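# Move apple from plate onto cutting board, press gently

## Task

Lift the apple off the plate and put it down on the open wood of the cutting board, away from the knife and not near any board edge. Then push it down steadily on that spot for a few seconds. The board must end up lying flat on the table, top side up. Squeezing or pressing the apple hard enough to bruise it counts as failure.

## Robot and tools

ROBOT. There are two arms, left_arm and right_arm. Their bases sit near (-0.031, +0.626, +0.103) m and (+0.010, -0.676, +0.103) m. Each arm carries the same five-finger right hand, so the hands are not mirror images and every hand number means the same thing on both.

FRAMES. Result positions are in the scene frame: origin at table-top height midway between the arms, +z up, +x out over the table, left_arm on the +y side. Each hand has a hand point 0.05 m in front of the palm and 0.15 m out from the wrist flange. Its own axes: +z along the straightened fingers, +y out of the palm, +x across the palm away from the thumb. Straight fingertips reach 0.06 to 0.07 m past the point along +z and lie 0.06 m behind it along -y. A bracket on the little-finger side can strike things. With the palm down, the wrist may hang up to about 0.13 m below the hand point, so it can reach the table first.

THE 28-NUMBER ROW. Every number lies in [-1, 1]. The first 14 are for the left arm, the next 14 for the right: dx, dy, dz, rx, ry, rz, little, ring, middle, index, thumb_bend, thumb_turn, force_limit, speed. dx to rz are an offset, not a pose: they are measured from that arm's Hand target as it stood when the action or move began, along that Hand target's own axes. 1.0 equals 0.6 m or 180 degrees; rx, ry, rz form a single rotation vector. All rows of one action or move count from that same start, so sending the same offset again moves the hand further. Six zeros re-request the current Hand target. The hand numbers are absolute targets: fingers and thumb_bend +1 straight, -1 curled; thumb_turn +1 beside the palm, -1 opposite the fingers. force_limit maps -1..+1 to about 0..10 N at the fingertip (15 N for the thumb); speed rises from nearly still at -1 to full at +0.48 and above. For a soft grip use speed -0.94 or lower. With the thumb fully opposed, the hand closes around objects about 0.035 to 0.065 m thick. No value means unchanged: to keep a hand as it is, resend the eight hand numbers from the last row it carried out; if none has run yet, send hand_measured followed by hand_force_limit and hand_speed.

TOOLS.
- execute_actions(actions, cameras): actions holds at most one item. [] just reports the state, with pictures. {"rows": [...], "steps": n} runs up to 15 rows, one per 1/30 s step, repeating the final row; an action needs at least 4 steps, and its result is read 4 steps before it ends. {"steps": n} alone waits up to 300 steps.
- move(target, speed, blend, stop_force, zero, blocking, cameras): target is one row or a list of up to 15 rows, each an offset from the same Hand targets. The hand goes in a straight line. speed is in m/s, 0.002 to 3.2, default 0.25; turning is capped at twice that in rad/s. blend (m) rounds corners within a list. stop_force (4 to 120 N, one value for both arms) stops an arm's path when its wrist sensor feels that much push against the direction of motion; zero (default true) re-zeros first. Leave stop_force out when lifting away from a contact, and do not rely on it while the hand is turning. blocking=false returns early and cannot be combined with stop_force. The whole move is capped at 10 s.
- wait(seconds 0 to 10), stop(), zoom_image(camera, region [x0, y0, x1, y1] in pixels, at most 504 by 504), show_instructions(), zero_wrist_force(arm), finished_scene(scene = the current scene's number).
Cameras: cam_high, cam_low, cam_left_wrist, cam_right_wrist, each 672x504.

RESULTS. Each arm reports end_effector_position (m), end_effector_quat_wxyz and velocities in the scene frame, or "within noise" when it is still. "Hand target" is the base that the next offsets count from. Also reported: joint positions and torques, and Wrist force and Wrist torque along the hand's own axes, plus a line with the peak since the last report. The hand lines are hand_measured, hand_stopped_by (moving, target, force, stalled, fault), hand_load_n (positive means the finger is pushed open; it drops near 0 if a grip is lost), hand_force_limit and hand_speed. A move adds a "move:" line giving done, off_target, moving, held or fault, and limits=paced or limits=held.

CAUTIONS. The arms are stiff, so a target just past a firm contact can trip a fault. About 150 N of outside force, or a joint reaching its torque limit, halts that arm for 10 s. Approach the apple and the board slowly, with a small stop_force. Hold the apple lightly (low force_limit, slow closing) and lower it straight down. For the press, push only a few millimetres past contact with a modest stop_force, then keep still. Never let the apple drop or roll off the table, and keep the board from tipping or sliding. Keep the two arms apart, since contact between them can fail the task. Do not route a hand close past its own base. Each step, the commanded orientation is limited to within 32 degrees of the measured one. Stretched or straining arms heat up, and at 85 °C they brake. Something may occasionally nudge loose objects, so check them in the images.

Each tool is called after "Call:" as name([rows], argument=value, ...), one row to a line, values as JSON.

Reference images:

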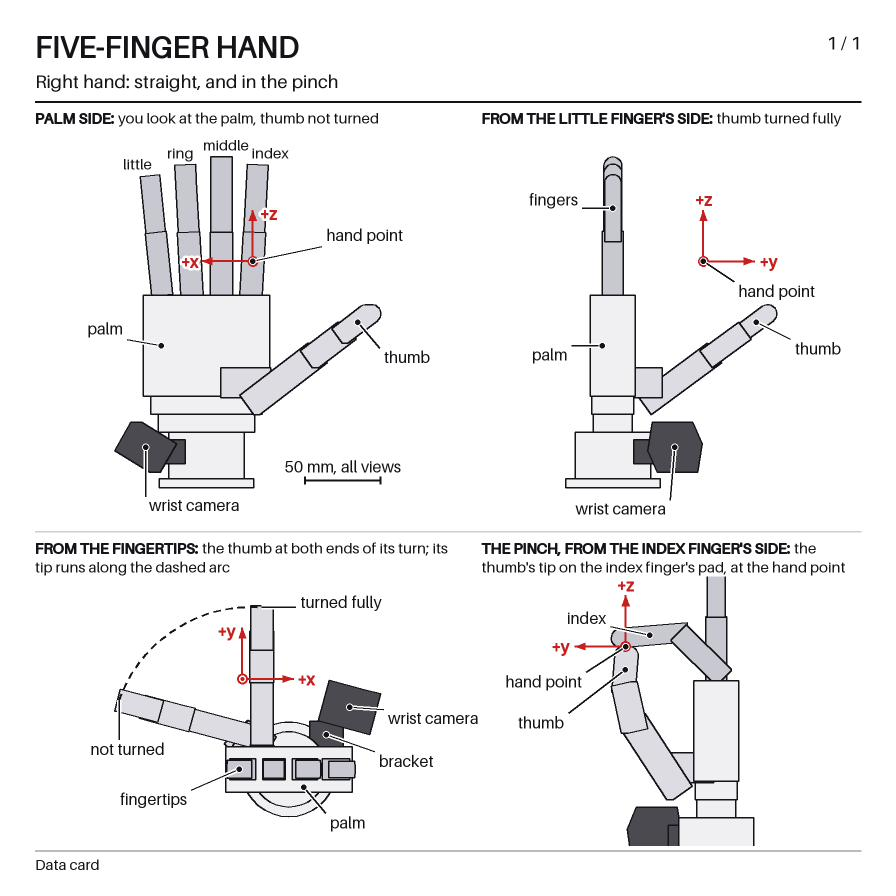

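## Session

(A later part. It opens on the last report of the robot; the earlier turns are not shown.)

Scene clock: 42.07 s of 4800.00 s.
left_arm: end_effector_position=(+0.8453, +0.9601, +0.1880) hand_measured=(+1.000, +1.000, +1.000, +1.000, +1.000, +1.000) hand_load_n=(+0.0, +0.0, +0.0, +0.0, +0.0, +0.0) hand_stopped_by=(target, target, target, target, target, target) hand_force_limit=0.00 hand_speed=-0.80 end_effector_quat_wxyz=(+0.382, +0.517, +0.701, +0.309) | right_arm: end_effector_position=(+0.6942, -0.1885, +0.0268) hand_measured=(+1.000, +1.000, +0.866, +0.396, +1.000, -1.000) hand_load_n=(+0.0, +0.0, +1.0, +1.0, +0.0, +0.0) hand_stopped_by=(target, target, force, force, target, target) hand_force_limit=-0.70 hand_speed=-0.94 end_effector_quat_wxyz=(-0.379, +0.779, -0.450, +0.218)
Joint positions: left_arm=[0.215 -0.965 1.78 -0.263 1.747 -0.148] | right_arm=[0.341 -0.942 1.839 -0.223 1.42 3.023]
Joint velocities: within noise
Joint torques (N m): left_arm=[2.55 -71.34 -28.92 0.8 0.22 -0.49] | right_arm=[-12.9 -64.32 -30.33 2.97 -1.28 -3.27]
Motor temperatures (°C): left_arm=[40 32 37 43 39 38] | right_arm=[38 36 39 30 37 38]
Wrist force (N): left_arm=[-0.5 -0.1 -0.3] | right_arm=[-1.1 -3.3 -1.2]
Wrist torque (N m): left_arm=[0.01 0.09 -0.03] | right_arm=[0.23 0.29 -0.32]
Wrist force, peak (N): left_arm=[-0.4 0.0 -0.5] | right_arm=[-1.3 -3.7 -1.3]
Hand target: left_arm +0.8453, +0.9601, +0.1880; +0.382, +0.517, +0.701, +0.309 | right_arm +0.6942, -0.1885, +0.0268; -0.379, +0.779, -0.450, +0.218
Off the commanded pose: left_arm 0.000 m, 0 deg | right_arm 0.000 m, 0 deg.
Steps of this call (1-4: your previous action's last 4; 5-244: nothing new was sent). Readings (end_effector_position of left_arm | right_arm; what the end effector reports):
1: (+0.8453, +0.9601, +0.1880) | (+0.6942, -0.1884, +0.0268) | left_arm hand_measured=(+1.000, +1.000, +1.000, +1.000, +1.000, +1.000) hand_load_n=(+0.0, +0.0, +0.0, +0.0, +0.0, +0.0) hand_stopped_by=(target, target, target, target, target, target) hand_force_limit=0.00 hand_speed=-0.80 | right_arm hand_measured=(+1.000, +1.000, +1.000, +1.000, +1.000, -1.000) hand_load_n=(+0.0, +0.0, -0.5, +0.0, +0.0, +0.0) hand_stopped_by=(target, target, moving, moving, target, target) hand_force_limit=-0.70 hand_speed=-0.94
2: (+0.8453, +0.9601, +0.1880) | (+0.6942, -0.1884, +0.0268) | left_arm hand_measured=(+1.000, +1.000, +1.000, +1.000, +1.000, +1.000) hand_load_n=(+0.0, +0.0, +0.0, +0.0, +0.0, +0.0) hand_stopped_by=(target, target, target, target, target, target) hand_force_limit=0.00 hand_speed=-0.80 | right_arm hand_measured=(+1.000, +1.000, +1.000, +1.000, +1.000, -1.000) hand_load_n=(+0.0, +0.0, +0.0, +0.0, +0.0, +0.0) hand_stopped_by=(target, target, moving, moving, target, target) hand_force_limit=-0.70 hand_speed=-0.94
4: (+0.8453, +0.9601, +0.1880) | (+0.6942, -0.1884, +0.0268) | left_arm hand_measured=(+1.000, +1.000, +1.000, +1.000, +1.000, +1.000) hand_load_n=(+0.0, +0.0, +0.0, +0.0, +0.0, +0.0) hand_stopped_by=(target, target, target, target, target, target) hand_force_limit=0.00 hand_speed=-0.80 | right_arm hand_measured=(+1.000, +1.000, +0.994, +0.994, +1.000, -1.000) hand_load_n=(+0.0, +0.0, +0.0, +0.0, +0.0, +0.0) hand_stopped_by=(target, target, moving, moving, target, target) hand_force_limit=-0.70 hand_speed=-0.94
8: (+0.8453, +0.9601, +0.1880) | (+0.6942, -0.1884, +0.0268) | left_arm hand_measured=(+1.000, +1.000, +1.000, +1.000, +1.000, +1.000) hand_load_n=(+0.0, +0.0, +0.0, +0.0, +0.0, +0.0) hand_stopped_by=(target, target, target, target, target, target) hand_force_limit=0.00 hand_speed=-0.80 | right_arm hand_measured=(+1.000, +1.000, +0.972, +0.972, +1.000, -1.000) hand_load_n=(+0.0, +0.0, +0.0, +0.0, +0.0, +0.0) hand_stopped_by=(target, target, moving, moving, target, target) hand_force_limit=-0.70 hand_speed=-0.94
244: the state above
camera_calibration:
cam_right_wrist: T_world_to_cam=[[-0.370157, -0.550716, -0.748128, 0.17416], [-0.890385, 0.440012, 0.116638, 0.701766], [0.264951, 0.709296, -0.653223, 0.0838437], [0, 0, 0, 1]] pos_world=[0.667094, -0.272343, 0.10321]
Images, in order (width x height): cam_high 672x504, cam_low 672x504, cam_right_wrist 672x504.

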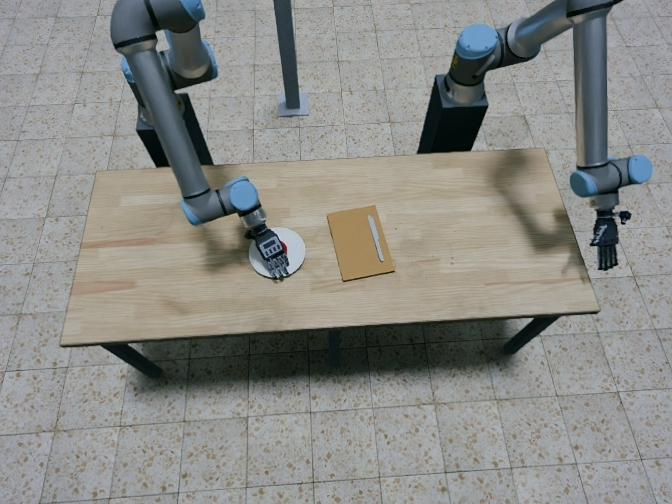

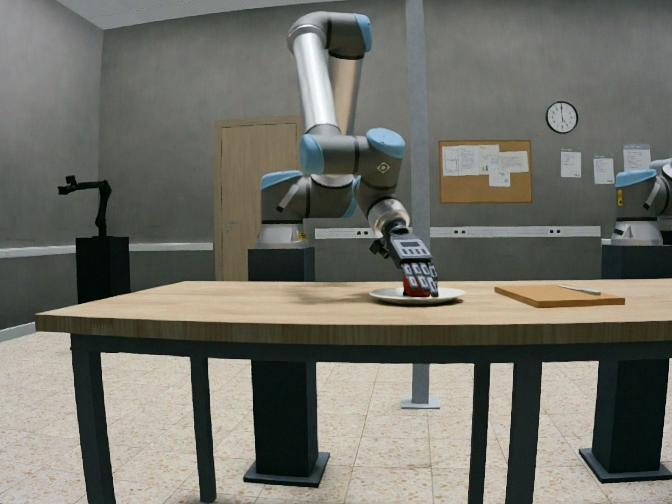

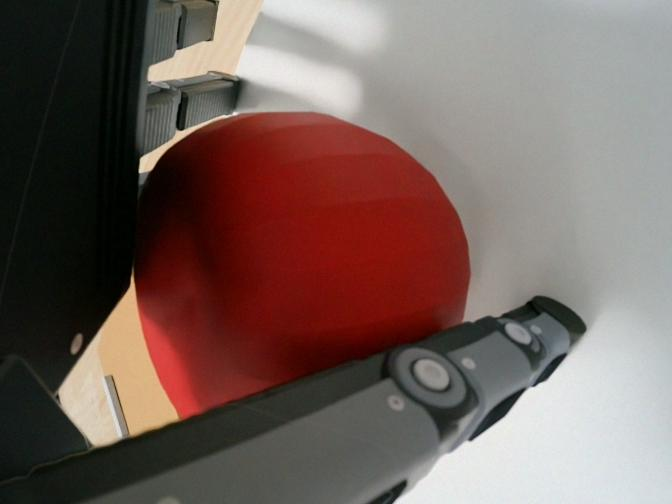

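Call:
execute_actions([
  {"rows":[[0,0,0,0,0,0,1,1,1,1,1,1,0,-0.8,0,0,0,0,0,0,1,1,1,1,1,-1,-0.7,-0.8]],"steps":4},
])

Call:
wait(seconds=2.5, cameras=[])

Call:
move(target=[0,0,0,0,0,0,1,1,1,1,1,1,0,-0.8,0,0,-0.0133,0,0,0,1,1,1,1,1,-1,-0.7,-0.8], speed=0.02, cameras=[])

Call:
execute_actions([
  {"rows":[[0,0,0,0,0,0,1,1,1,1,1,1,0,-0.8,0,0,0,0,0,0,1,1,0,0,1,-1,-0.7,-0.94]],"steps":4},
])

Call:
wait(seconds=8, cameras=["cam_low","cam_high","cam_right_wrist"])

Call:
zoom_image(camera="cam_low", region=[330, 180, 510, 315])

Scene clock: 42.43 s of 4800.00 s.
left_arm: end_effector_position=(+0.8453, +0.9601, +0.1880) hand_measured=(+1.000, +1.000, +1.000, +1.000, +1.000, +1.000) hand_load_n=(+0.0, +0.0, +0.0, +0.0, +0.0, +0.5) hand_stopped_by=(target, target, target, target, target, target) hand_force_limit=0.00 hand_speed=-0.80 end_effector_quat_wxyz=(+0.382, +0.517, +0.701, +0.309) | right_arm: end_effector_position=(+0.6942, -0.1885, +0.0268) hand_measured=(+1.000, +1.000, +0.866, +0.396, +1.000, -1.000) hand_load_n=(+0.0, +0.0, +1.0, +1.5, +0.0, +0.0) hand_stopped_by=(target, target, force, force, target, target) hand_force_limit=-0.70 hand_speed=-0.94 end_effector_quat_wxyz=(-0.379, +0.779, -0.450, +0.218)
Joint positions: left_arm=[0.215 -0.965 1.78 -0.263 1.747 -0.148] | right_arm=[0.341 -0.942 1.839 -0.223 1.42 3.023]
Joint velocities: within noise
Joint torques (N m): left_arm=[1.72 -71.33 -27.08 0.92 0.41 -0.26] | right_arm=[-10.35 -68.23 -30.8 2.88 -0.89 -3.07]
Motor temperatures (°C): left_arm=[40 32 37 43 39 38] | right_arm=[38 36 39 30 37 38]
Wrist force (N): left_arm=[0.0 0.2 -0.2] | right_arm=[-1.0 -2.5 -0.8]
Wrist torque (N m): left_arm=[0.04 0.02 0.00] | right_arm=[0.31 0.26 -0.30]
Wrist force, peak (N): left_arm=[-0.5 0.2 -0.1] | right_arm=[-1.0 -3.2 -1.5]
Hand target: left_arm +0.8453, +0.9601, +0.1880; +0.382, +0.517, +0.701, +0.309 | right_arm +0.6942, -0.1885, +0.0268; -0.379, +0.779, -0.450, +0.218
Kept back: the last 4 steps of this action.
Steps of this call (1-11: nothing new was sent). Readings (end_effector_position of left_arm | right_arm; what the end effector reports):
1: (+0.8453, +0.9601, +0.1880) | (+0.6942, -0.1885, +0.0268) | left_arm hand_measured=(+1.000, +1.000, +1.000, +1.000, +1.000, +1.000) hand_load_n=(+0.0, +0.0, +0.0, +0.0, +0.0, +0.0) hand_stopped_by=(target, target, target, target, target, target) hand_force_limit=0.00 hand_speed=-0.80 | right_arm hand_measured=(+1.000, +1.000, +0.866, +0.396, +1.000, -1.000) hand_load_n=(+0.0, +0.0, +1.5, +1.0, +0.0, +0.0) hand_stopped_by=(target, target, force, force, target, target) hand_force_limit=-0.70 hand_speed=-0.94
2: (+0.8453, +0.9601, +0.1880) | (+0.6942, -0.1885, +0.0268) | left_arm hand_measured=(+1.000, +1.000, +1.000, +1.000, +1.000, +1.000) hand_load_n=(+0.0, +0.0, +0.0, +0.0, +0.0, +0.0) hand_stopped_by=(target, target, target, target, target, target) hand_force_limit=0.00 hand_speed=-0.80 | right_arm hand_measured=(+1.000, +1.000, +0.866, +0.396, +1.000, -1.000) hand_load_n=(+0.0, +0.0, +1.0, +1.5, +0.0, +0.0) hand_stopped_by=(target, target, force, force, target, target) hand_force_limit=-0.70 hand_speed=-0.94
4: (+0.8453, +0.9601, +0.1880) | (+0.6942, -0.1885, +0.0268) | left_arm hand_measured=(+1.000, +1.000, +1.000, +1.000, +1.000, +1.000) hand_load_n=(+0.0, +0.0, +0.0, +0.0, +0.0, +0.0) hand_stopped_by=(target, target, target, target, target, target) hand_force_limit=0.00 hand_speed=-0.80 | right_arm hand_measured=(+1.000, +1.000, +0.866, +0.396, +1.000, -1.000) hand_load_n=(+0.0, +0.0, +1.0, +1.5, +0.0, +0.0) hand_stopped_by=(target, target, force, force, target, target) hand_force_limit=-0.70 hand_speed=-0.94
8: (+0.8453, +0.9601, +0.1880) | (+0.6942, -0.1885, +0.0268) | left_arm hand_measured=(+1.000, +1.000, +1.000, +1.000, +1.000, +1.000) hand_load_n=(+0.0, +0.0, +0.0, +0.0, +0.0, +0.0) hand_stopped_by=(target, target, target, target, target, target) hand_force_limit=0.00 hand_speed=-0.80 | right_arm hand_measured=(+1.000, +1.000, +0.866, +0.396, +1.000, -1.000) hand_load_n=(+0.0, +0.0, +1.0, +1.0, +0.5, +0.0) hand_stopped_by=(target, target, force, force, target, target) hand_force_limit=-0.70 hand_speed=-0.94
11: the state above

Scene clock: 45.07 s of 4800.00 s.
left_arm: end_effector_position=(+0.8453, +0.9601, +0.1880) hand_measured=(+1.000, +1.000, +1.000, +1.000, +1.000, +1.000) hand_load_n=(+0.0, +0.0, +0.0, +0.0, +0.0, +0.0) hand_stopped_by=(target, target, target, target, target, target) hand_force_limit=0.00 hand_speed=-0.80 end_effector_quat_wxyz=(+0.382, +0.517, +0.701, +0.309) | right_arm: end_effector_position=(+0.6942, -0.1885, +0.0268) hand_measured=(+1.000, +1.000, +1.000, +1.000, +1.000, -1.000) hand_load_n=(+0.0, +0.0, +0.0, +0.0, +0.0, +0.0) hand_stopped_by=(target, target, target, target, target, target) hand_force_limit=-0.70 hand_speed=-0.80 end_effector_quat_wxyz=(-0.379, +0.779, -0.450, +0.218)
Joint positions: left_arm=[0.215 -0.965 1.78 -0.263 1.747 -0.148] | right_arm=[0.341 -0.942 1.839 -0.223 1.42 3.023]
Joint velocities: within noise
Joint torques (N m): left_arm=[1.32 -69.92 -27.9 0.76 0.41 -0.21] | right_arm=[-14.99 -67.17 -30.73 2.65 -0.77 -3.06]
Motor temperatures (°C): left_arm=[40 32 37 43 39 38] | right_arm=[38 36 39 30 37 38]
Wrist force (N): left_arm=[-0.3 0.0 0.0] | right_arm=[-1.5 -1.4 -1.0]
Wrist torque (N m): left_arm=[0.00 0.05 -0.02] | right_arm=[0.11 0.38 -0.33]
Wrist force, peak (N): left_arm=[-0.5 0.0 -0.3] | right_arm=[-1.3 -2.8 -1.1]
Hand target: left_arm +0.8453, +0.9601, +0.1880; +0.382, +0.517, +0.701, +0.309 | right_arm +0.6942, -0.1885, +0.0268; -0.379, +0.779, -0.450, +0.218
Off the commanded pose: left_arm 0.000 m, 0 deg | right_arm 0.000 m, 0 deg.
Steps of this call (1-4: your previous action's last 4; 5-79: nothing new was sent). Readings (end_effector_position of left_arm | right_arm; what the end effector reports):
1: (+0.8453, +0.9601, +0.1880) | (+0.6942, -0.1885, +0.0268) | left_arm hand_measured=(+1.000, +1.000, +1.000, +1.000, +1.000, +1.000) hand_load_n=(+0.0, +0.0, +0.0, +0.0, +0.0, +0.0) hand_stopped_by=(target, target, target, target, target, target) hand_force_limit=0.00 hand_speed=-0.80 | right_arm hand_measured=(+1.000, +1.000, +0.866, +0.396, +1.000, -1.000) hand_load_n=(+0.0, +0.0, +1.5, +1.5, +0.0, +0.0) hand_stopped_by=(target, target, moving, moving, target, target) hand_force_limit=-0.70 hand_speed=-0.80
2: (+0.8453, +0.9601, +0.1880) | (+0.6942, -0.1885, +0.0268) | left_arm hand_measured=(+1.000, +1.000, +1.000, +1.000, +1.000, +1.000) hand_load_n=(+0.0, +0.0, +0.0, +0.0, +0.0, +0.0) hand_stopped_by=(target, target, target, target, target, target) hand_force_limit=0.00 hand_speed=-0.80 | right_arm hand_measured=(+1.000, +1.000, +0.866, +0.396, +1.000, -1.000) hand_load_n=(+0.0, +0.0, +1.0, +1.0, +0.0, +0.0) hand_stopped_by=(target, target, moving, moving, target, target) hand_force_limit=-0.70 hand_speed=-0.80
4: (+0.8453, +0.9601, +0.1880) | (+0.6942, -0.1885, +0.0268) | left_arm hand_measured=(+1.000, +1.000, +1.000, +1.000, +1.000, +1.000) hand_load_n=(+0.0, +0.0, +0.0, +0.0, +0.0, +0.0) hand_stopped_by=(target, target, target, target, target, target) hand_force_limit=0.00 hand_speed=-0.80 | right_arm hand_measured=(+1.000, +1.000, +0.882, +0.414, +1.000, -1.000) hand_load_n=(+0.0, +0.0, +0.0, +0.0, +0.0, +0.0) hand_stopped_by=(target, target, moving, moving, target, target) hand_force_limit=-0.70 hand_speed=-0.80
8: (+0.8453, +0.9601, +0.1880) | (+0.6942, -0.1885, +0.0268) | left_arm hand_measured=(+1.000, +1.000, +1.000, +1.000, +1.000, +1.000) hand_load_n=(+0.0, +0.0, +0.0, +0.0, +0.0, +0.0) hand_stopped_by=(target, target, target, target, target, target) hand_force_limit=0.00 hand_speed=-0.80 | right_arm hand_measured=(+1.000, +1.000, +0.956, +0.488, +1.000, -1.000) hand_load_n=(+0.0, +0.0, +0.0, +0.0, +0.0, +0.0) hand_stopped_by=(target, target, moving, moving, target, target) hand_force_limit=-0.70 hand_speed=-0.80
79: the state above
No camera images: "cameras" was empty.

Scene clock: 45.77 s of 4800.00 s.
left_arm: end_effector_position=(+0.8453, +0.9601, +0.1880) hand_measured=(+1.000, +1.000, +1.000, +1.000, +1.000, +1.000) hand_load_n=(+0.0, +0.0, +0.5, +0.0, +0.0, +0.0) hand_stopped_by=(target, target, target, target, target, target) hand_force_limit=0.00 hand_speed=-0.80 end_effector_quat_wxyz=(+0.382, +0.517, +0.701, +0.309) | right_arm: end_effector_position=(+0.6886, -0.1917, +0.0318) hand_measured=(+1.000, +1.000, +1.000, +1.000, +1.000, -1.000) hand_load_n=(+0.0, +0.0, +0.0, +0.0, +0.0, +0.0) hand_stopped_by=(target, target, target, target, target, target) hand_force_limit=-0.70 hand_speed=-0.80 end_effector_quat_wxyz=(-0.379, +0.779, -0.450, +0.218)
Joint positions: left_arm=[0.215 -0.965 1.78 -0.263 1.747 -0.148] | right_arm=[0.339 -0.956 1.853 -0.223 1.419 3.022]
Joint velocities: within noise
Joint torques (N m): left_arm=[1.58 -72.94 -27.52 0.87 0.39 -0.26] | right_arm=[-10.36 -66.57 -28.92 3.62 -1.53 -3.29]
Motor temperatures (°C): left_arm=[40 32 37 43 39 38] | right_arm=[38 36 39 30 37 38]
Wrist force (N): left_arm=[-0.3 -0.1 -0.5] | right_arm=[-1.3 -1.2 -0.4]
Wrist torque (N m): left_arm=[0.01 0.07 -0.02] | right_arm=[0.16 0.36 -0.31]
Wrist force, peak (N): left_arm=[-0.3 -0.1 -0.5] | right_arm=[-1.1 -1.1 -1.4]
Hand target: left_arm +0.8453, +0.9601, +0.1880; +0.382, +0.517, +0.701, +0.309 | right_arm +0.6888, -0.1916, +0.0317; -0.379, +0.779, -0.450, +0.218
Off the commanded pose: left_arm 0.000 m, 0 deg | right_arm 0.000 m, 0 deg.
Kept back: nothing.
move: done
No camera images: "cameras" was empty.

Scene clock: 45.80 s of 4800.00 s.
left_arm: end_effector_position=(+0.8453, +0.9601, +0.1880) hand_measured=(+1.000, +1.000, +1.000, +1.000, +1.000, +1.000) hand_load_n=(+0.0, +0.0, +0.0, +0.0, +0.0, +0.0) hand_stopped_by=(target, target, target, target, target, target) hand_force_limit=0.00 hand_speed=-0.80 end_effector_quat_wxyz=(+0.382, +0.517, +0.701, +0.309) | right_arm: end_effector_position=(+0.6886, -0.1917, +0.0317) hand_measured=(+1.000, +1.000, +1.000, +1.000, +1.000, -1.000) hand_load_n=(+0.0, +0.0, +0.0, +0.0, +0.0, +0.0) hand_stopped_by=(target, target, target, target, target, target) hand_force_limit=-0.70 hand_speed=-0.80 end_effector_quat_wxyz=(-0.379, +0.779, -0.450, +0.218)
Joint positions: left_arm=[0.215 -0.965 1.78 -0.263 1.747 -0.148] | right_arm=[0.339 -0.956 1.853 -0.223 1.419 3.022]
Joint velocities: within noise
Joint torques (N m): left_arm=[1.34 -71.44 -27.72 1.06 0.61 -0.34] | right_arm=[-10.5 -61.37 -32.07 3.15 -1.34 -3.33]
Motor temperatures (°C): left_arm=[40 32 37 43 39 38] | right_arm=[38 36 39 30 37 38]
Wrist force (N): left_arm=[0.0 -0.2 0.0] | right_arm=[-1.0 -1.4 -0.1]
Wrist torque (N m): left_arm=[-0.02 0.00 0.00] | right_arm=[0.12 0.30 -0.30]
Wrist force, peak (N): left_arm=[0.0 -0.2 0.0] | right_arm=[-1.0 -1.4 -0.1]
Hand target: left_arm +0.8453, +0.9601, +0.1880; +0.382, +0.517, +0.701, +0.309 | right_arm +0.6888, -0.1916, +0.0317; -0.379, +0.779, -0.450, +0.218
Kept back: the last 4 steps of this action.
Steps of this call (1: nothing new was sent). Readings (end_effector_position of left_arm | right_arm; what the end effector reports):
1: the state above

Scene clock: 53.93 s of 4800.00 s.
left_arm: end_effector_position=(+0.8453, +0.9601, +0.1880) hand_measured=(+1.000, +1.000, +1.000, +1.000, +1.000, +1.000) hand_load_n=(+0.0, +0.0, +0.0, +0.0, +0.0, +0.0) hand_stopped_by=(target, target, target, target, target, target) hand_force_limit=0.00 hand_speed=-0.80 end_effector_quat_wxyz=(+0.382, +0.517, +0.701, +0.309) | right_arm: end_effector_position=(+0.6888, -0.1916, +0.0317) hand_measured=(+1.000, +1.000, +0.392, +0.108, +1.000, -1.000) hand_load_n=(+0.0, +0.0, +0.5, +2.5, +0.5, +0.0) hand_stopped_by=(target, target, force, force, target, target) hand_force_limit=-0.70 hand_speed=-0.94 end_effector_quat_wxyz=(-0.379, +0.779, -0.450, +0.219)
Joint positions: left_arm=[0.215 -0.965 1.78 -0.263 1.747 -0.148] | right_arm=[0.339 -0.956 1.852 -0.223 1.419 3.022]
Joint velocities: within noise
Joint torques (N m): left_arm=[0.3 -72.54 -28.14 0.86 0.28 -0.16] | right_arm=[11.85 -63.23 -18.63 1.67 1.32 3.03]
Motor temperatures (°C): left_arm=[40 32 36 43 39 38] | right_arm=[38 36 39 30 37 38]
Wrist force (N): left_arm=[-0.3 0.3 -0.3] | right_arm=[-1.0 -1.8 -0.5]
Wrist torque (N m): left_arm=[0.06 0.06 -0.01] | right_arm=[0.29 0.35 -0.31]
Wrist force, peak (N): left_arm=[-0.5 -0.3 -0.2] | right_arm=[-1.2 -4.9 0.0]
Hand target: left_arm +0.8453, +0.9601, +0.1880; +0.382, +0.517, +0.701, +0.309 | right_arm +0.6888, -0.1916, +0.0317; -0.379, +0.779, -0.450, +0.218
Off the commanded pose: left_arm 0.000 m, 0 deg | right_arm 0.000 m, 0 deg.
Steps of this call (1-4: your previous action's last 4; 5-244: nothing new was sent). Readings (end_effector_position of left_arm | right_arm; what the end effector reports):
1: (+0.8453, +0.9601, +0.1880) | (+0.6886, -0.1917, +0.0317) | left_arm hand_measured=(+1.000, +1.000, +1.000, +1.000, +1.000, +1.000) hand_load_n=(+0.0, +0.0, +0.0, +0.0, +0.0, +0.0) hand_stopped_by=(target, target, target, target, target, target) hand_force_limit=0.00 hand_speed=-0.80 | right_arm hand_measured=(+1.000, +1.000, +1.000, +1.000, +1.000, -1.000) hand_load_n=(+0.0, +0.0, -0.5, +0.0, +0.0, +0.0) hand_stopped_by=(target, target, moving, moving, target, target) hand_force_limit=-0.70 hand_speed=-0.94
2: (+0.8453, +0.9601, +0.1880) | (+0.6887, -0.1916, +0.0317) | left_arm hand_measured=(+1.000, +1.000, +1.000, +1.000, +1.000, +1.000) hand_load_n=(+0.0, +0.0, +0.0, +0.0, +0.0, +0.0) hand_stopped_by=(target, target, target, target, target, target) hand_force_limit=0.00 hand_speed=-0.80 | right_arm hand_measured=(+1.000, +1.000, +1.000, +1.000, +1.000, -1.000) hand_load_n=(+0.0, +0.0, +0.0, +0.0, +0.0, +0.0) hand_stopped_by=(target, target, moving, moving, target, target) hand_force_limit=-0.70 hand_speed=-0.94
4: (+0.8453, +0.9601, +0.1880) | (+0.6887, -0.1916, +0.0317) | left_arm hand_measured=(+1.000, +1.000, +1.000, +1.000, +1.000, +1.000) hand_load_n=(+0.0, +0.0, +0.0, +0.0, +0.0, +0.0) hand_stopped_by=(target, target, target, target, target, target) hand_force_limit=0.00 hand_speed=-0.80 | right_arm hand_measured=(+1.000, +1.000, +0.994, +0.994, +1.000, -1.000) hand_load_n=(+0.0, +0.0, +0.0, +0.0, +0.0, +0.0) hand_stopped_by=(target, target, moving, moving, target, target) hand_force_limit=-0.70 hand_speed=-0.94
8: (+0.8453, +0.9601, +0.1880) | (+0.6887, -0.1916, +0.0317) | left_arm hand_measured=(+1.000, +1.000, +1.000, +1.000, +1.000, +1.000) hand_load_n=(+0.0, +0.0, +0.0, +0.0, +0.0, +0.0) hand_stopped_by=(target, target, target, target, target, target) hand_force_limit=0.00 hand_speed=-0.80 | right_arm hand_measured=(+1.000, +1.000, +0.972, +0.972, +1.000, -1.000) hand_load_n=(+0.0, +0.0, +0.0, +0.0, +0.0, +0.0) hand_stopped_by=(target, target, moving, moving, target, target) hand_force_limit=-0.70 hand_speed=-0.94
244: the state above
camera_calibration:
cam_right_wrist: T_world_to_cam=[[-0.370122, -0.550624, -0.748213, 0.174131], [-0.8904, 0.439973, 0.116674, 0.697746], [0.26495, 0.709392, -0.653119, 0.0906903], [0, 0, 0, 1]] pos_world=[0.661694, -0.275443, 0.10811]
Images, in order (width x height): cam_high 672x504, cam_low 672x504, cam_right_wrist 672x504.

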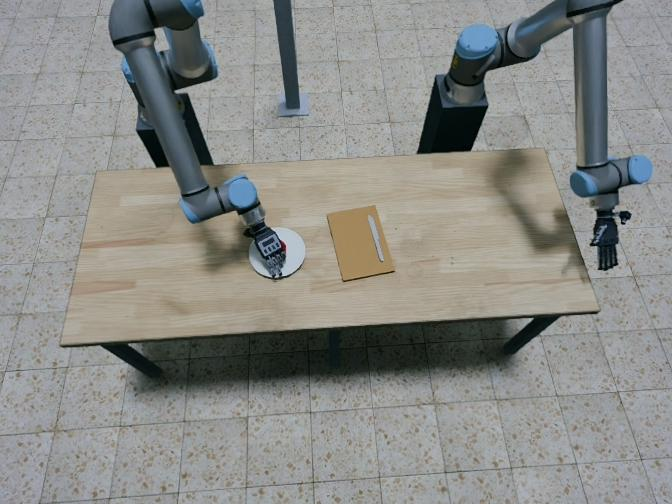

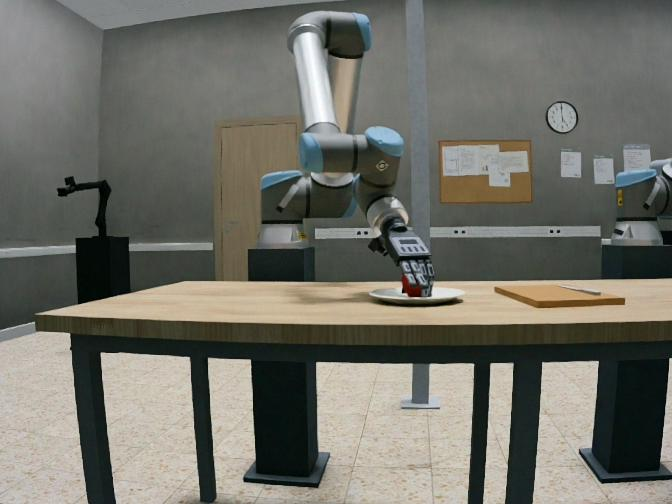

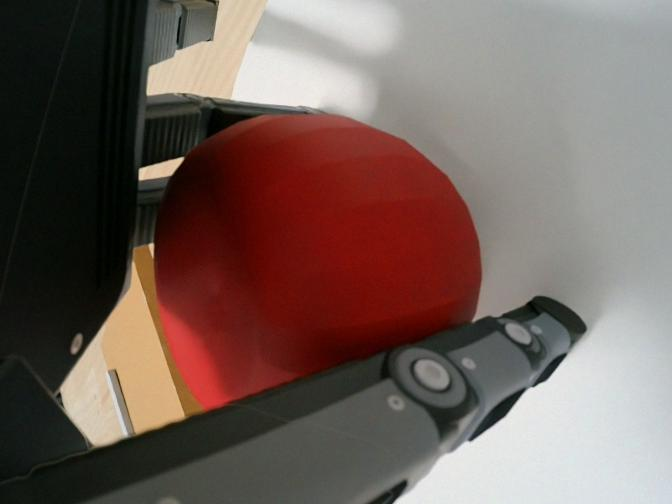

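Scaled by 2.800 from the camera's 672x504 image, which has a finer 960x720 frame.

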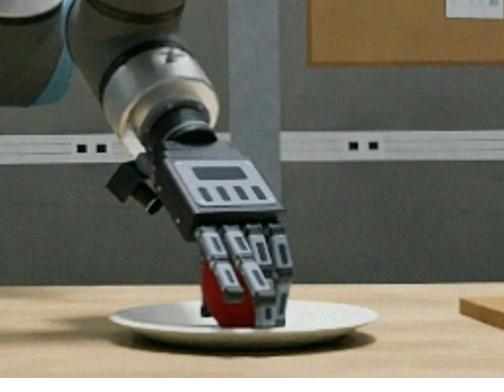

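Call:
execute_actions([
  {"rows":[[0,0,0,0,0,0,1,1,1,1,1,1,0,-0.8,0,0,0,0,0,0,1,1,1,1,1,-1,-0.7,-0.8]],"steps":4},
])

Call:
wait(seconds=2.5, cameras=["cam_right_wrist"])

Call:
move([
  [0,0,0,0,0,0,1,1,1,1,1,1,0,-0.8,0,0,-0.015,0,0,0,1,1,1,1,1,-1,-0.7,-0.8],
  [0,0,0,0,0,0,1,1,1,1,1,1,0,-0.8,-0.0117,-0.0079,-0.015,0,0,0,1,1,1,1,1,-1,-0.7,-0.8],
  [0,0,0,0,0,0,1,1,1,1,1,1,0,-0.8,-0.0117,-0.0079,-0.0061,0,0,0,1,1,1,1,1,-1,-0.7,-0.8],
], speed=0.02)

Call:
zoom_image(camera="cam_low", region=[330, 180, 510, 315])

Call:
zoom_image(camera="cam_high", region=[240, 210, 320, 290])

Scene clock: 54.47 s of 4800.00 s.
left_arm: end_effector_position=(+0.8453, +0.9601, +0.1880) hand_measured=(+1.000, +1.000, +1.000, +1.000, +1.000, +1.000) hand_load_n=(+0.0, +0.0, +0.0, +0.0, -0.5, +0.0) hand_stopped_by=(target, target, target, target, target, target) hand_force_limit=0.00 hand_speed=-0.80 end_effector_quat_wxyz=(+0.382, +0.517, +0.701, +0.309) | right_arm: end_effector_position=(+0.6888, -0.1916, +0.0317) hand_measured=(+1.000, +1.000, +0.392, +0.108, +1.000, -1.000) hand_load_n=(+0.0, +0.0, +1.0, +2.5, +0.0, +0.0) hand_stopped_by=(target, target, force, force, target, target) hand_force_limit=-0.70 hand_speed=-0.94 end_effector_quat_wxyz=(-0.379, +0.779, -0.450, +0.219)
Joint positions: left_arm=[0.215 -0.965 1.78 -0.263 1.747 -0.148] | right_arm=[0.339 -0.956 1.852 -0.223 1.419 3.022]
Joint velocities: within noise
Joint torques (N m): left_arm=[1.57 -72.4 -27.98 0.94 0.34 -0.26] | right_arm=[13.34 -61.09 -17.12 1.93 1.37 2.9]
Motor temperatures (°C): left_arm=[40 32 36 43 39 38] | right_arm=[38 36 39 30 37 38]
Wrist force (N): left_arm=[-0.3 -0.3 -0.3] | right_arm=[-1.1 -2.1 -0.5]
Wrist torque (N m): left_arm=[-0.02 0.05 -0.02] | right_arm=[0.24 0.36 -0.33]
Wrist force, peak (N): left_arm=[-0.5 0.0 -0.1] | right_arm=[-1.2 -2.2 -0.7]
Hand target: left_arm +0.8453, +0.9601, +0.1880; +0.382, +0.517, +0.701, +0.309 | right_arm +0.6888, -0.1916, +0.0317; -0.379, +0.779, -0.450, +0.218
Kept back: the last 4 steps of this action.
Steps of this call (1-16: nothing new was sent). Readings (end_effector_position of left_arm | right_arm; what the end effector reports):
1: (+0.8453, +0.9601, +0.1880) | (+0.6888, -0.1916, +0.0317) | left_arm hand_measured=(+1.000, +1.000, +1.000, +1.000, +1.000, +1.000) hand_load_n=(+0.0, +0.0, +0.0, +0.0, +0.0, +0.0) hand_stopped_by=(target, target, target, target, target, target) hand_force_limit=0.00 hand_speed=-0.80 | right_arm hand_measured=(+1.000, +1.000, +0.392, +0.108, +1.000, -1.000) hand_load_n=(-0.5, +0.0, +0.5, +2.5, +0.5, +0.0) hand_stopped_by=(target, target, force, force, target, target) hand_force_limit=-0.70 hand_speed=-0.94
2: (+0.8453, +0.9601, +0.1880) | (+0.6888, -0.1916, +0.0317) | left_arm hand_measured=(+1.000, +1.000, +1.000, +1.000, +1.000, +1.000) hand_load_n=(+0.0, +0.0, +0.0, +0.0, +0.0, +0.0) hand_stopped_by=(target, target, target, target, target, target) hand_force_limit=0.00 hand_speed=-0.80 | right_arm hand_measured=(+1.000, +1.000, +0.392, +0.108, +1.000, -1.000) hand_load_n=(+0.0, +0.0, +0.5, +2.5, +0.0, +0.0) hand_stopped_by=(target, target, force, force, target, target) hand_force_limit=-0.70 hand_speed=-0.94
4: (+0.8453, +0.9601, +0.1880) | (+0.6888, -0.1916, +0.0317) | left_arm hand_measured=(+1.000, +1.000, +1.000, +1.000, +1.000, +1.000) hand_load_n=(+0.0, +0.0, +0.0, +0.0, +0.0, +0.0) hand_stopped_by=(target, target, target, target, target, target) hand_force_limit=0.00 hand_speed=-0.80 | right_arm hand_measured=(+1.000, +1.000, +0.392, +0.108, +1.000, -1.000) hand_load_n=(+0.0, +0.0, +0.5, +2.5, +0.5, +0.0) hand_stopped_by=(target, target, force, force, target, target) hand_force_limit=-0.70 hand_speed=-0.94
8: (+0.8453, +0.9601, +0.1880) | (+0.6888, -0.1916, +0.0317) | left_arm hand_measured=(+1.000, +1.000, +1.000, +1.000, +1.000, +1.000) hand_load_n=(+0.0, +0.0, +0.0, -0.5, +0.0, +0.0) hand_stopped_by=(target, target, target, target, target, target) hand_force_limit=0.00 hand_speed=-0.80 | right_arm hand_measured=(+1.000, +1.000, +0.392, +0.108, +1.000, -1.000) hand_load_n=(+0.0, +0.0, +0.5, +2.5, +0.0, +0.0) hand_stopped_by=(target, target, force, force, target, target) hand_force_limit=-0.70 hand_speed=-0.94
16: the state above

Scene clock: 57.10 s of 4800.00 s.
left_arm: end_effector_position=(+0.8453, +0.9601, +0.1880) hand_measured=(+1.000, +1.000, +1.000, +1.000, +1.000, +1.000) hand_load_n=(+0.0, +0.0, +0.0, +0.0, +0.0, +0.0) hand_stopped_by=(target, target, target, target, target, target) hand_force_limit=0.00 hand_speed=-0.80 end_effector_quat_wxyz=(+0.382, +0.517, +0.701, +0.309) | right_arm: end_effector_position=(+0.6888, -0.1916, +0.0317) hand_measured=(+1.000, +1.000, +1.000, +1.000, +1.000, -1.000) hand_load_n=(+0.0, -0.5, +0.0, +0.0, +0.0, +0.0) hand_stopped_by=(target, target, target, target, target, target) hand_force_limit=-0.70 hand_speed=-0.80 end_effector_quat_wxyz=(-0.379, +0.779, -0.450, +0.218)
Joint positions: left_arm=[0.215 -0.965 1.78 -0.263 1.747 -0.148] | right_arm=[0.339 -0.956 1.852 -0.223 1.419 3.022]
Joint velocities: within noise
Joint torques (N m): left_arm=[2.01 -72.45 -28.8 0.82 0.43 -0.25] | right_arm=[10.16 -61.16 -20.5 3.2 1.14 2.52]
Motor temperatures (°C): left_arm=[40 32 36 43 39 38] | right_arm=[38 36 39 30 37 38]
Wrist force (N): left_arm=[-0.2 -0.3 -0.2] | right_arm=[-1.1 -1.2 -0.4]
Wrist torque (N m): left_arm=[-0.03 0.04 -0.02] | right_arm=[0.16 0.32 -0.29]
Wrist force, peak (N): left_arm=[-0.3 -0.1 -0.5] | right_arm=[-1.0 -1.9 -1.0]
Hand target: left_arm +0.8453, +0.9601, +0.1880; +0.382, +0.517, +0.701, +0.309 | right_arm +0.6888, -0.1916, +0.0317; -0.379, +0.779, -0.450, +0.218
Off the commanded pose: left_arm 0.000 m, 0 deg | right_arm 0.000 m, 0 deg.
Steps of this call (1-4: your previous action's last 4; 5-79: nothing new was sent). Readings (end_effector_position of left_arm | right_arm; what the end effector reports):
1: (+0.8453, +0.9601, +0.1880) | (+0.6888, -0.1916, +0.0317) | left_arm hand_measured=(+1.000, +1.000, +1.000, +1.000, +1.000, +1.000) hand_load_n=(+0.0, +0.0, +0.0, +0.0, +0.0, +0.0) hand_stopped_by=(target, target, target, target, target, target) hand_force_limit=0.00 hand_speed=-0.80 | right_arm hand_measured=(+1.000, +1.000, +0.392, +0.108, +1.000, -1.000) hand_load_n=(+0.0, +0.0, +0.5, +2.5, +0.0, +0.0) hand_stopped_by=(target, target, moving, moving, target, target) hand_force_limit=-0.70 hand_speed=-0.80
2: (+0.8453, +0.9601, +0.1880) | (+0.6888, -0.1916, +0.0317) | left_arm hand_measured=(+1.000, +1.000, +1.000, +1.000, +1.000, +1.000) hand_load_n=(+0.0, +0.0, +0.0, +0.0, +0.0, +0.0) hand_stopped_by=(target, target, target, target, target, target) hand_force_limit=0.00 hand_speed=-0.80 | right_arm hand_measured=(+1.000, +1.000, +0.392, +0.108, +1.000, -1.000) hand_load_n=(+0.0, +0.0, +0.5, +2.5, +0.0, +0.0) hand_stopped_by=(target, target, moving, moving, target, target) hand_force_limit=-0.70 hand_speed=-0.80
4: (+0.8453, +0.9601, +0.1880) | (+0.6888, -0.1916, +0.0317) | left_arm hand_measured=(+1.000, +1.000, +1.000, +1.000, +1.000, +1.000) hand_load_n=(+0.0, +0.0, +0.0, +0.0, +0.0, +0.0) hand_stopped_by=(target, target, target, target, target, target) hand_force_limit=0.00 hand_speed=-0.80 | right_arm hand_measured=(+1.000, +1.000, +0.408, +0.126, +1.000, -1.000) hand_load_n=(+0.0, -0.5, +0.0, +0.0, +0.0, +0.0) hand_stopped_by=(target, target, moving, moving, target, target) hand_force_limit=-0.70 hand_speed=-0.80
8: (+0.8453, +0.9601, +0.1880) | (+0.6888, -0.1916, +0.0317) | left_arm hand_measured=(+1.000, +1.000, +1.000, +1.000, +1.000, +1.000) hand_load_n=(+0.0, +0.0, +0.0, +0.0, +0.0, +0.0) hand_stopped_by=(target, target, target, target, target, target) hand_force_limit=0.00 hand_speed=-0.80 | right_arm hand_measured=(+1.000, +1.000, +0.482, +0.200, +1.000, -1.000) hand_load_n=(+0.0, +0.0, +0.5, +0.0, +0.0, +0.0) hand_stopped_by=(target, target, moving, moving, target, target) hand_force_limit=-0.70 hand_speed=-0.80
79: the state above
camera_calibration:
cam_right_wrist: T_world_to_cam=[[-0.370157, -0.550716, -0.748128, 0.17412], [-0.890385, 0.440012, 0.116638, 0.697751], [0.264951, 0.709296, -0.653223, 0.090674], [0, 0, 0, 1]] pos_world=[0.661694, -0.275443, 0.10811]
Images, in order (width x height): cam_right_wrist 672x504.

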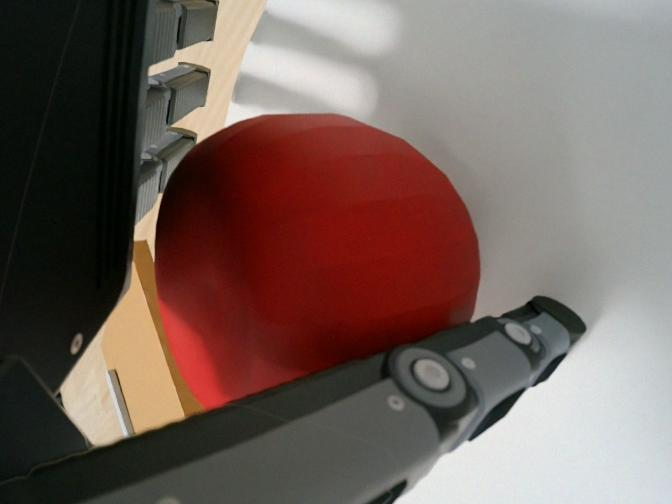

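Scene clock: 58.47 s of 4800.00 s.
left_arm: end_effector_position=(+0.8453, +0.9601, +0.1880) hand_measured=(+1.000, +1.000, +1.000, +1.000, +1.000, +1.000) hand_load_n=(+0.0, +0.0, +0.0, +0.0, +0.0, +0.0) hand_stopped_by=(target, target, target, target, target, target) hand_force_limit=0.00 hand_speed=-0.80 end_effector_quat_wxyz=(+0.382, +0.517, +0.701, +0.309) | right_arm: end_effector_position=(+0.6854, -0.1854, +0.0377) hand_measured=(+1.000, +1.000, +1.000, +1.000, +1.000, -1.000) hand_load_n=(-0.5, +0.5, +0.0, +0.0, +0.0, +0.0) hand_stopped_by=(target, target, target, target, target, target) hand_force_limit=-0.70 hand_speed=-0.80 end_effector_quat_wxyz=(-0.379, +0.779, -0.450, +0.219)
Joint positions: left_arm=[0.215 -0.965 1.78 -0.263 1.747 -0.148] | right_arm=[0.35 -0.963 1.85 -0.214 1.427 3.029]
Joint velocities: within noise
Joint torques (N m): left_arm=[-0.71 -72.92 -27.88 0.73 0.28 -0.41] | right_arm=[12.4 -80.45 -17.31 -1.2 1.56 3.01]
Motor temperatures (°C): left_arm=[40 32 36 43 39 38] | right_arm=[38 36 39 30 37 38]
Wrist force (N): left_arm=[-0.3 0.1 -0.2] | right_arm=[-1.0 -1.3 -0.3]
Wrist torque (N m): left_arm=[0.04 0.06 -0.01] | right_arm=[0.15 0.31 -0.29]
Wrist force, peak (N): left_arm=[0.0 0.2 -0.5] | right_arm=[-1.4 -1.5 -0.5]
Hand target: left_arm +0.8453, +0.9601, +0.1880; +0.382, +0.517, +0.701, +0.309 | right_arm +0.6853, -0.1855, +0.0377; -0.379, +0.779, -0.450, +0.218
Off the commanded pose: left_arm 0.000 m, 0 deg | right_arm 0.000 m, 0 deg.
Kept back: nothing.
move: done
camera_calibration:
cam_left_wrist: T_world_to_cam=[[0.433393, 0.539021, 0.722238, -1.01507], [-0.199423, -0.724185, 0.660141, 0.735826], [0.878864, -0.430131, -0.206363, -0.17996], [0, 0, 0, 1]] pos_world=[0.744827, 1.00261, 0.210239]
cam_right_wrist: T_world_to_cam=[[-0.370095, -0.550607, -0.74824, 0.180691], [-0.890383, 0.440025, 0.116601, 0.691314], [0.265042, 0.709373, -0.653102, 0.0909786], [0, 0, 0, 1]] pos_world=[0.658294, -0.269243, 0.114011]

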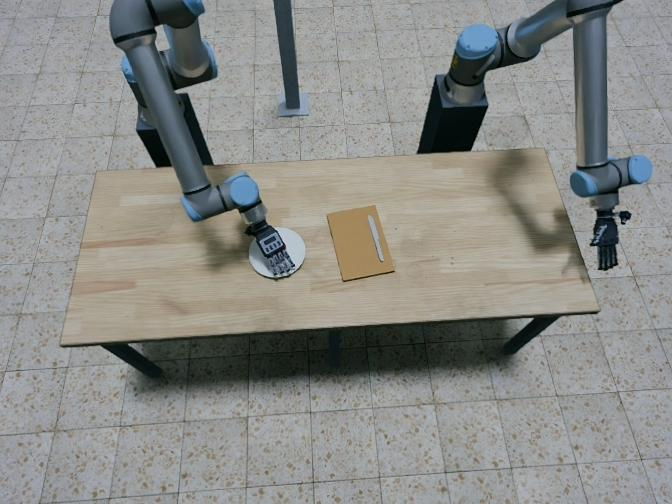

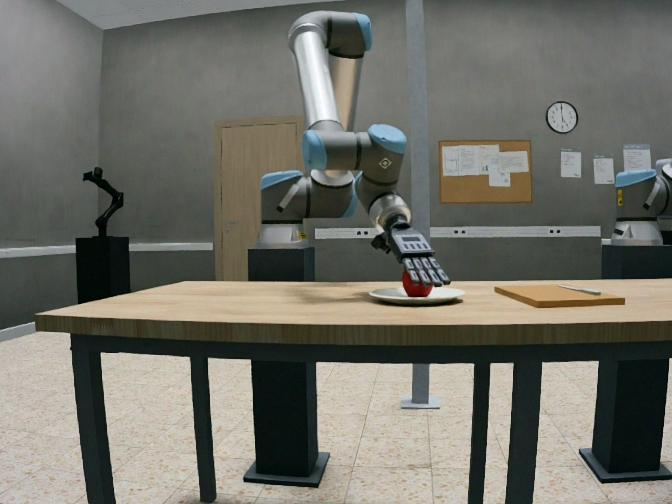

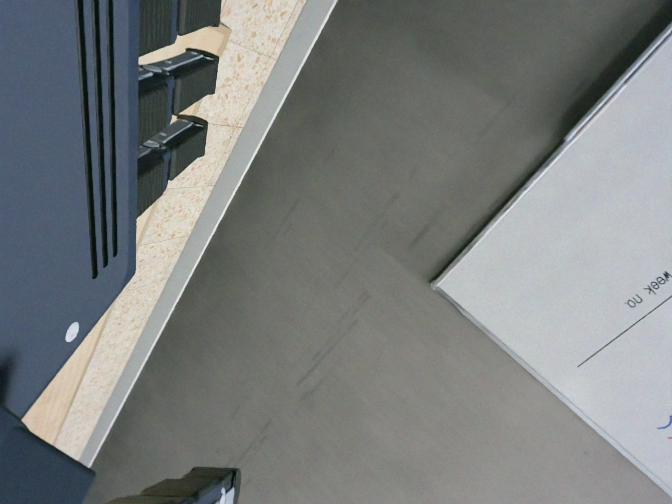

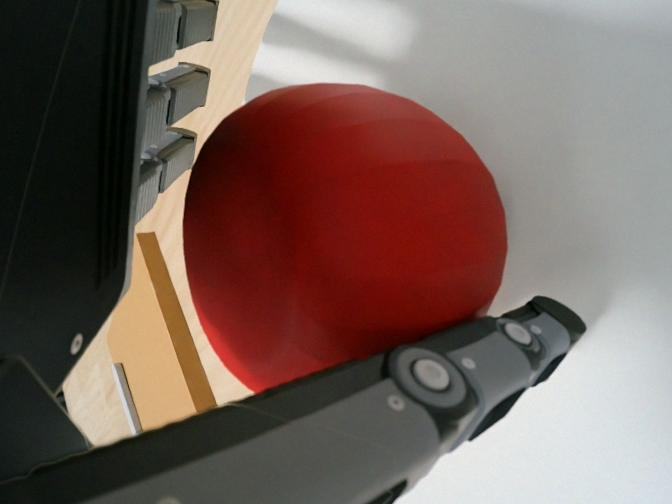

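Scaled by 2.800 from the camera's 672x504 image, which has a finer 960x720 frame.

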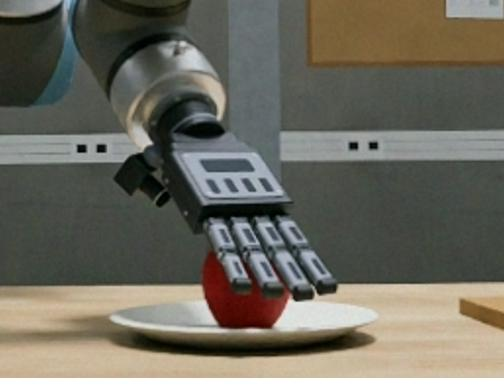

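Scaled by 6.300 from the camera's 672x504 image, which has a finer 960x720 frame.

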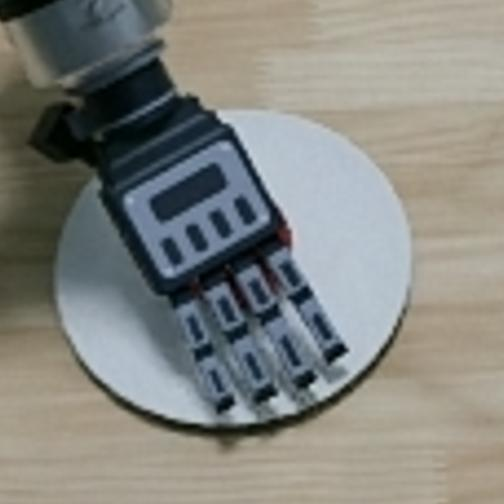

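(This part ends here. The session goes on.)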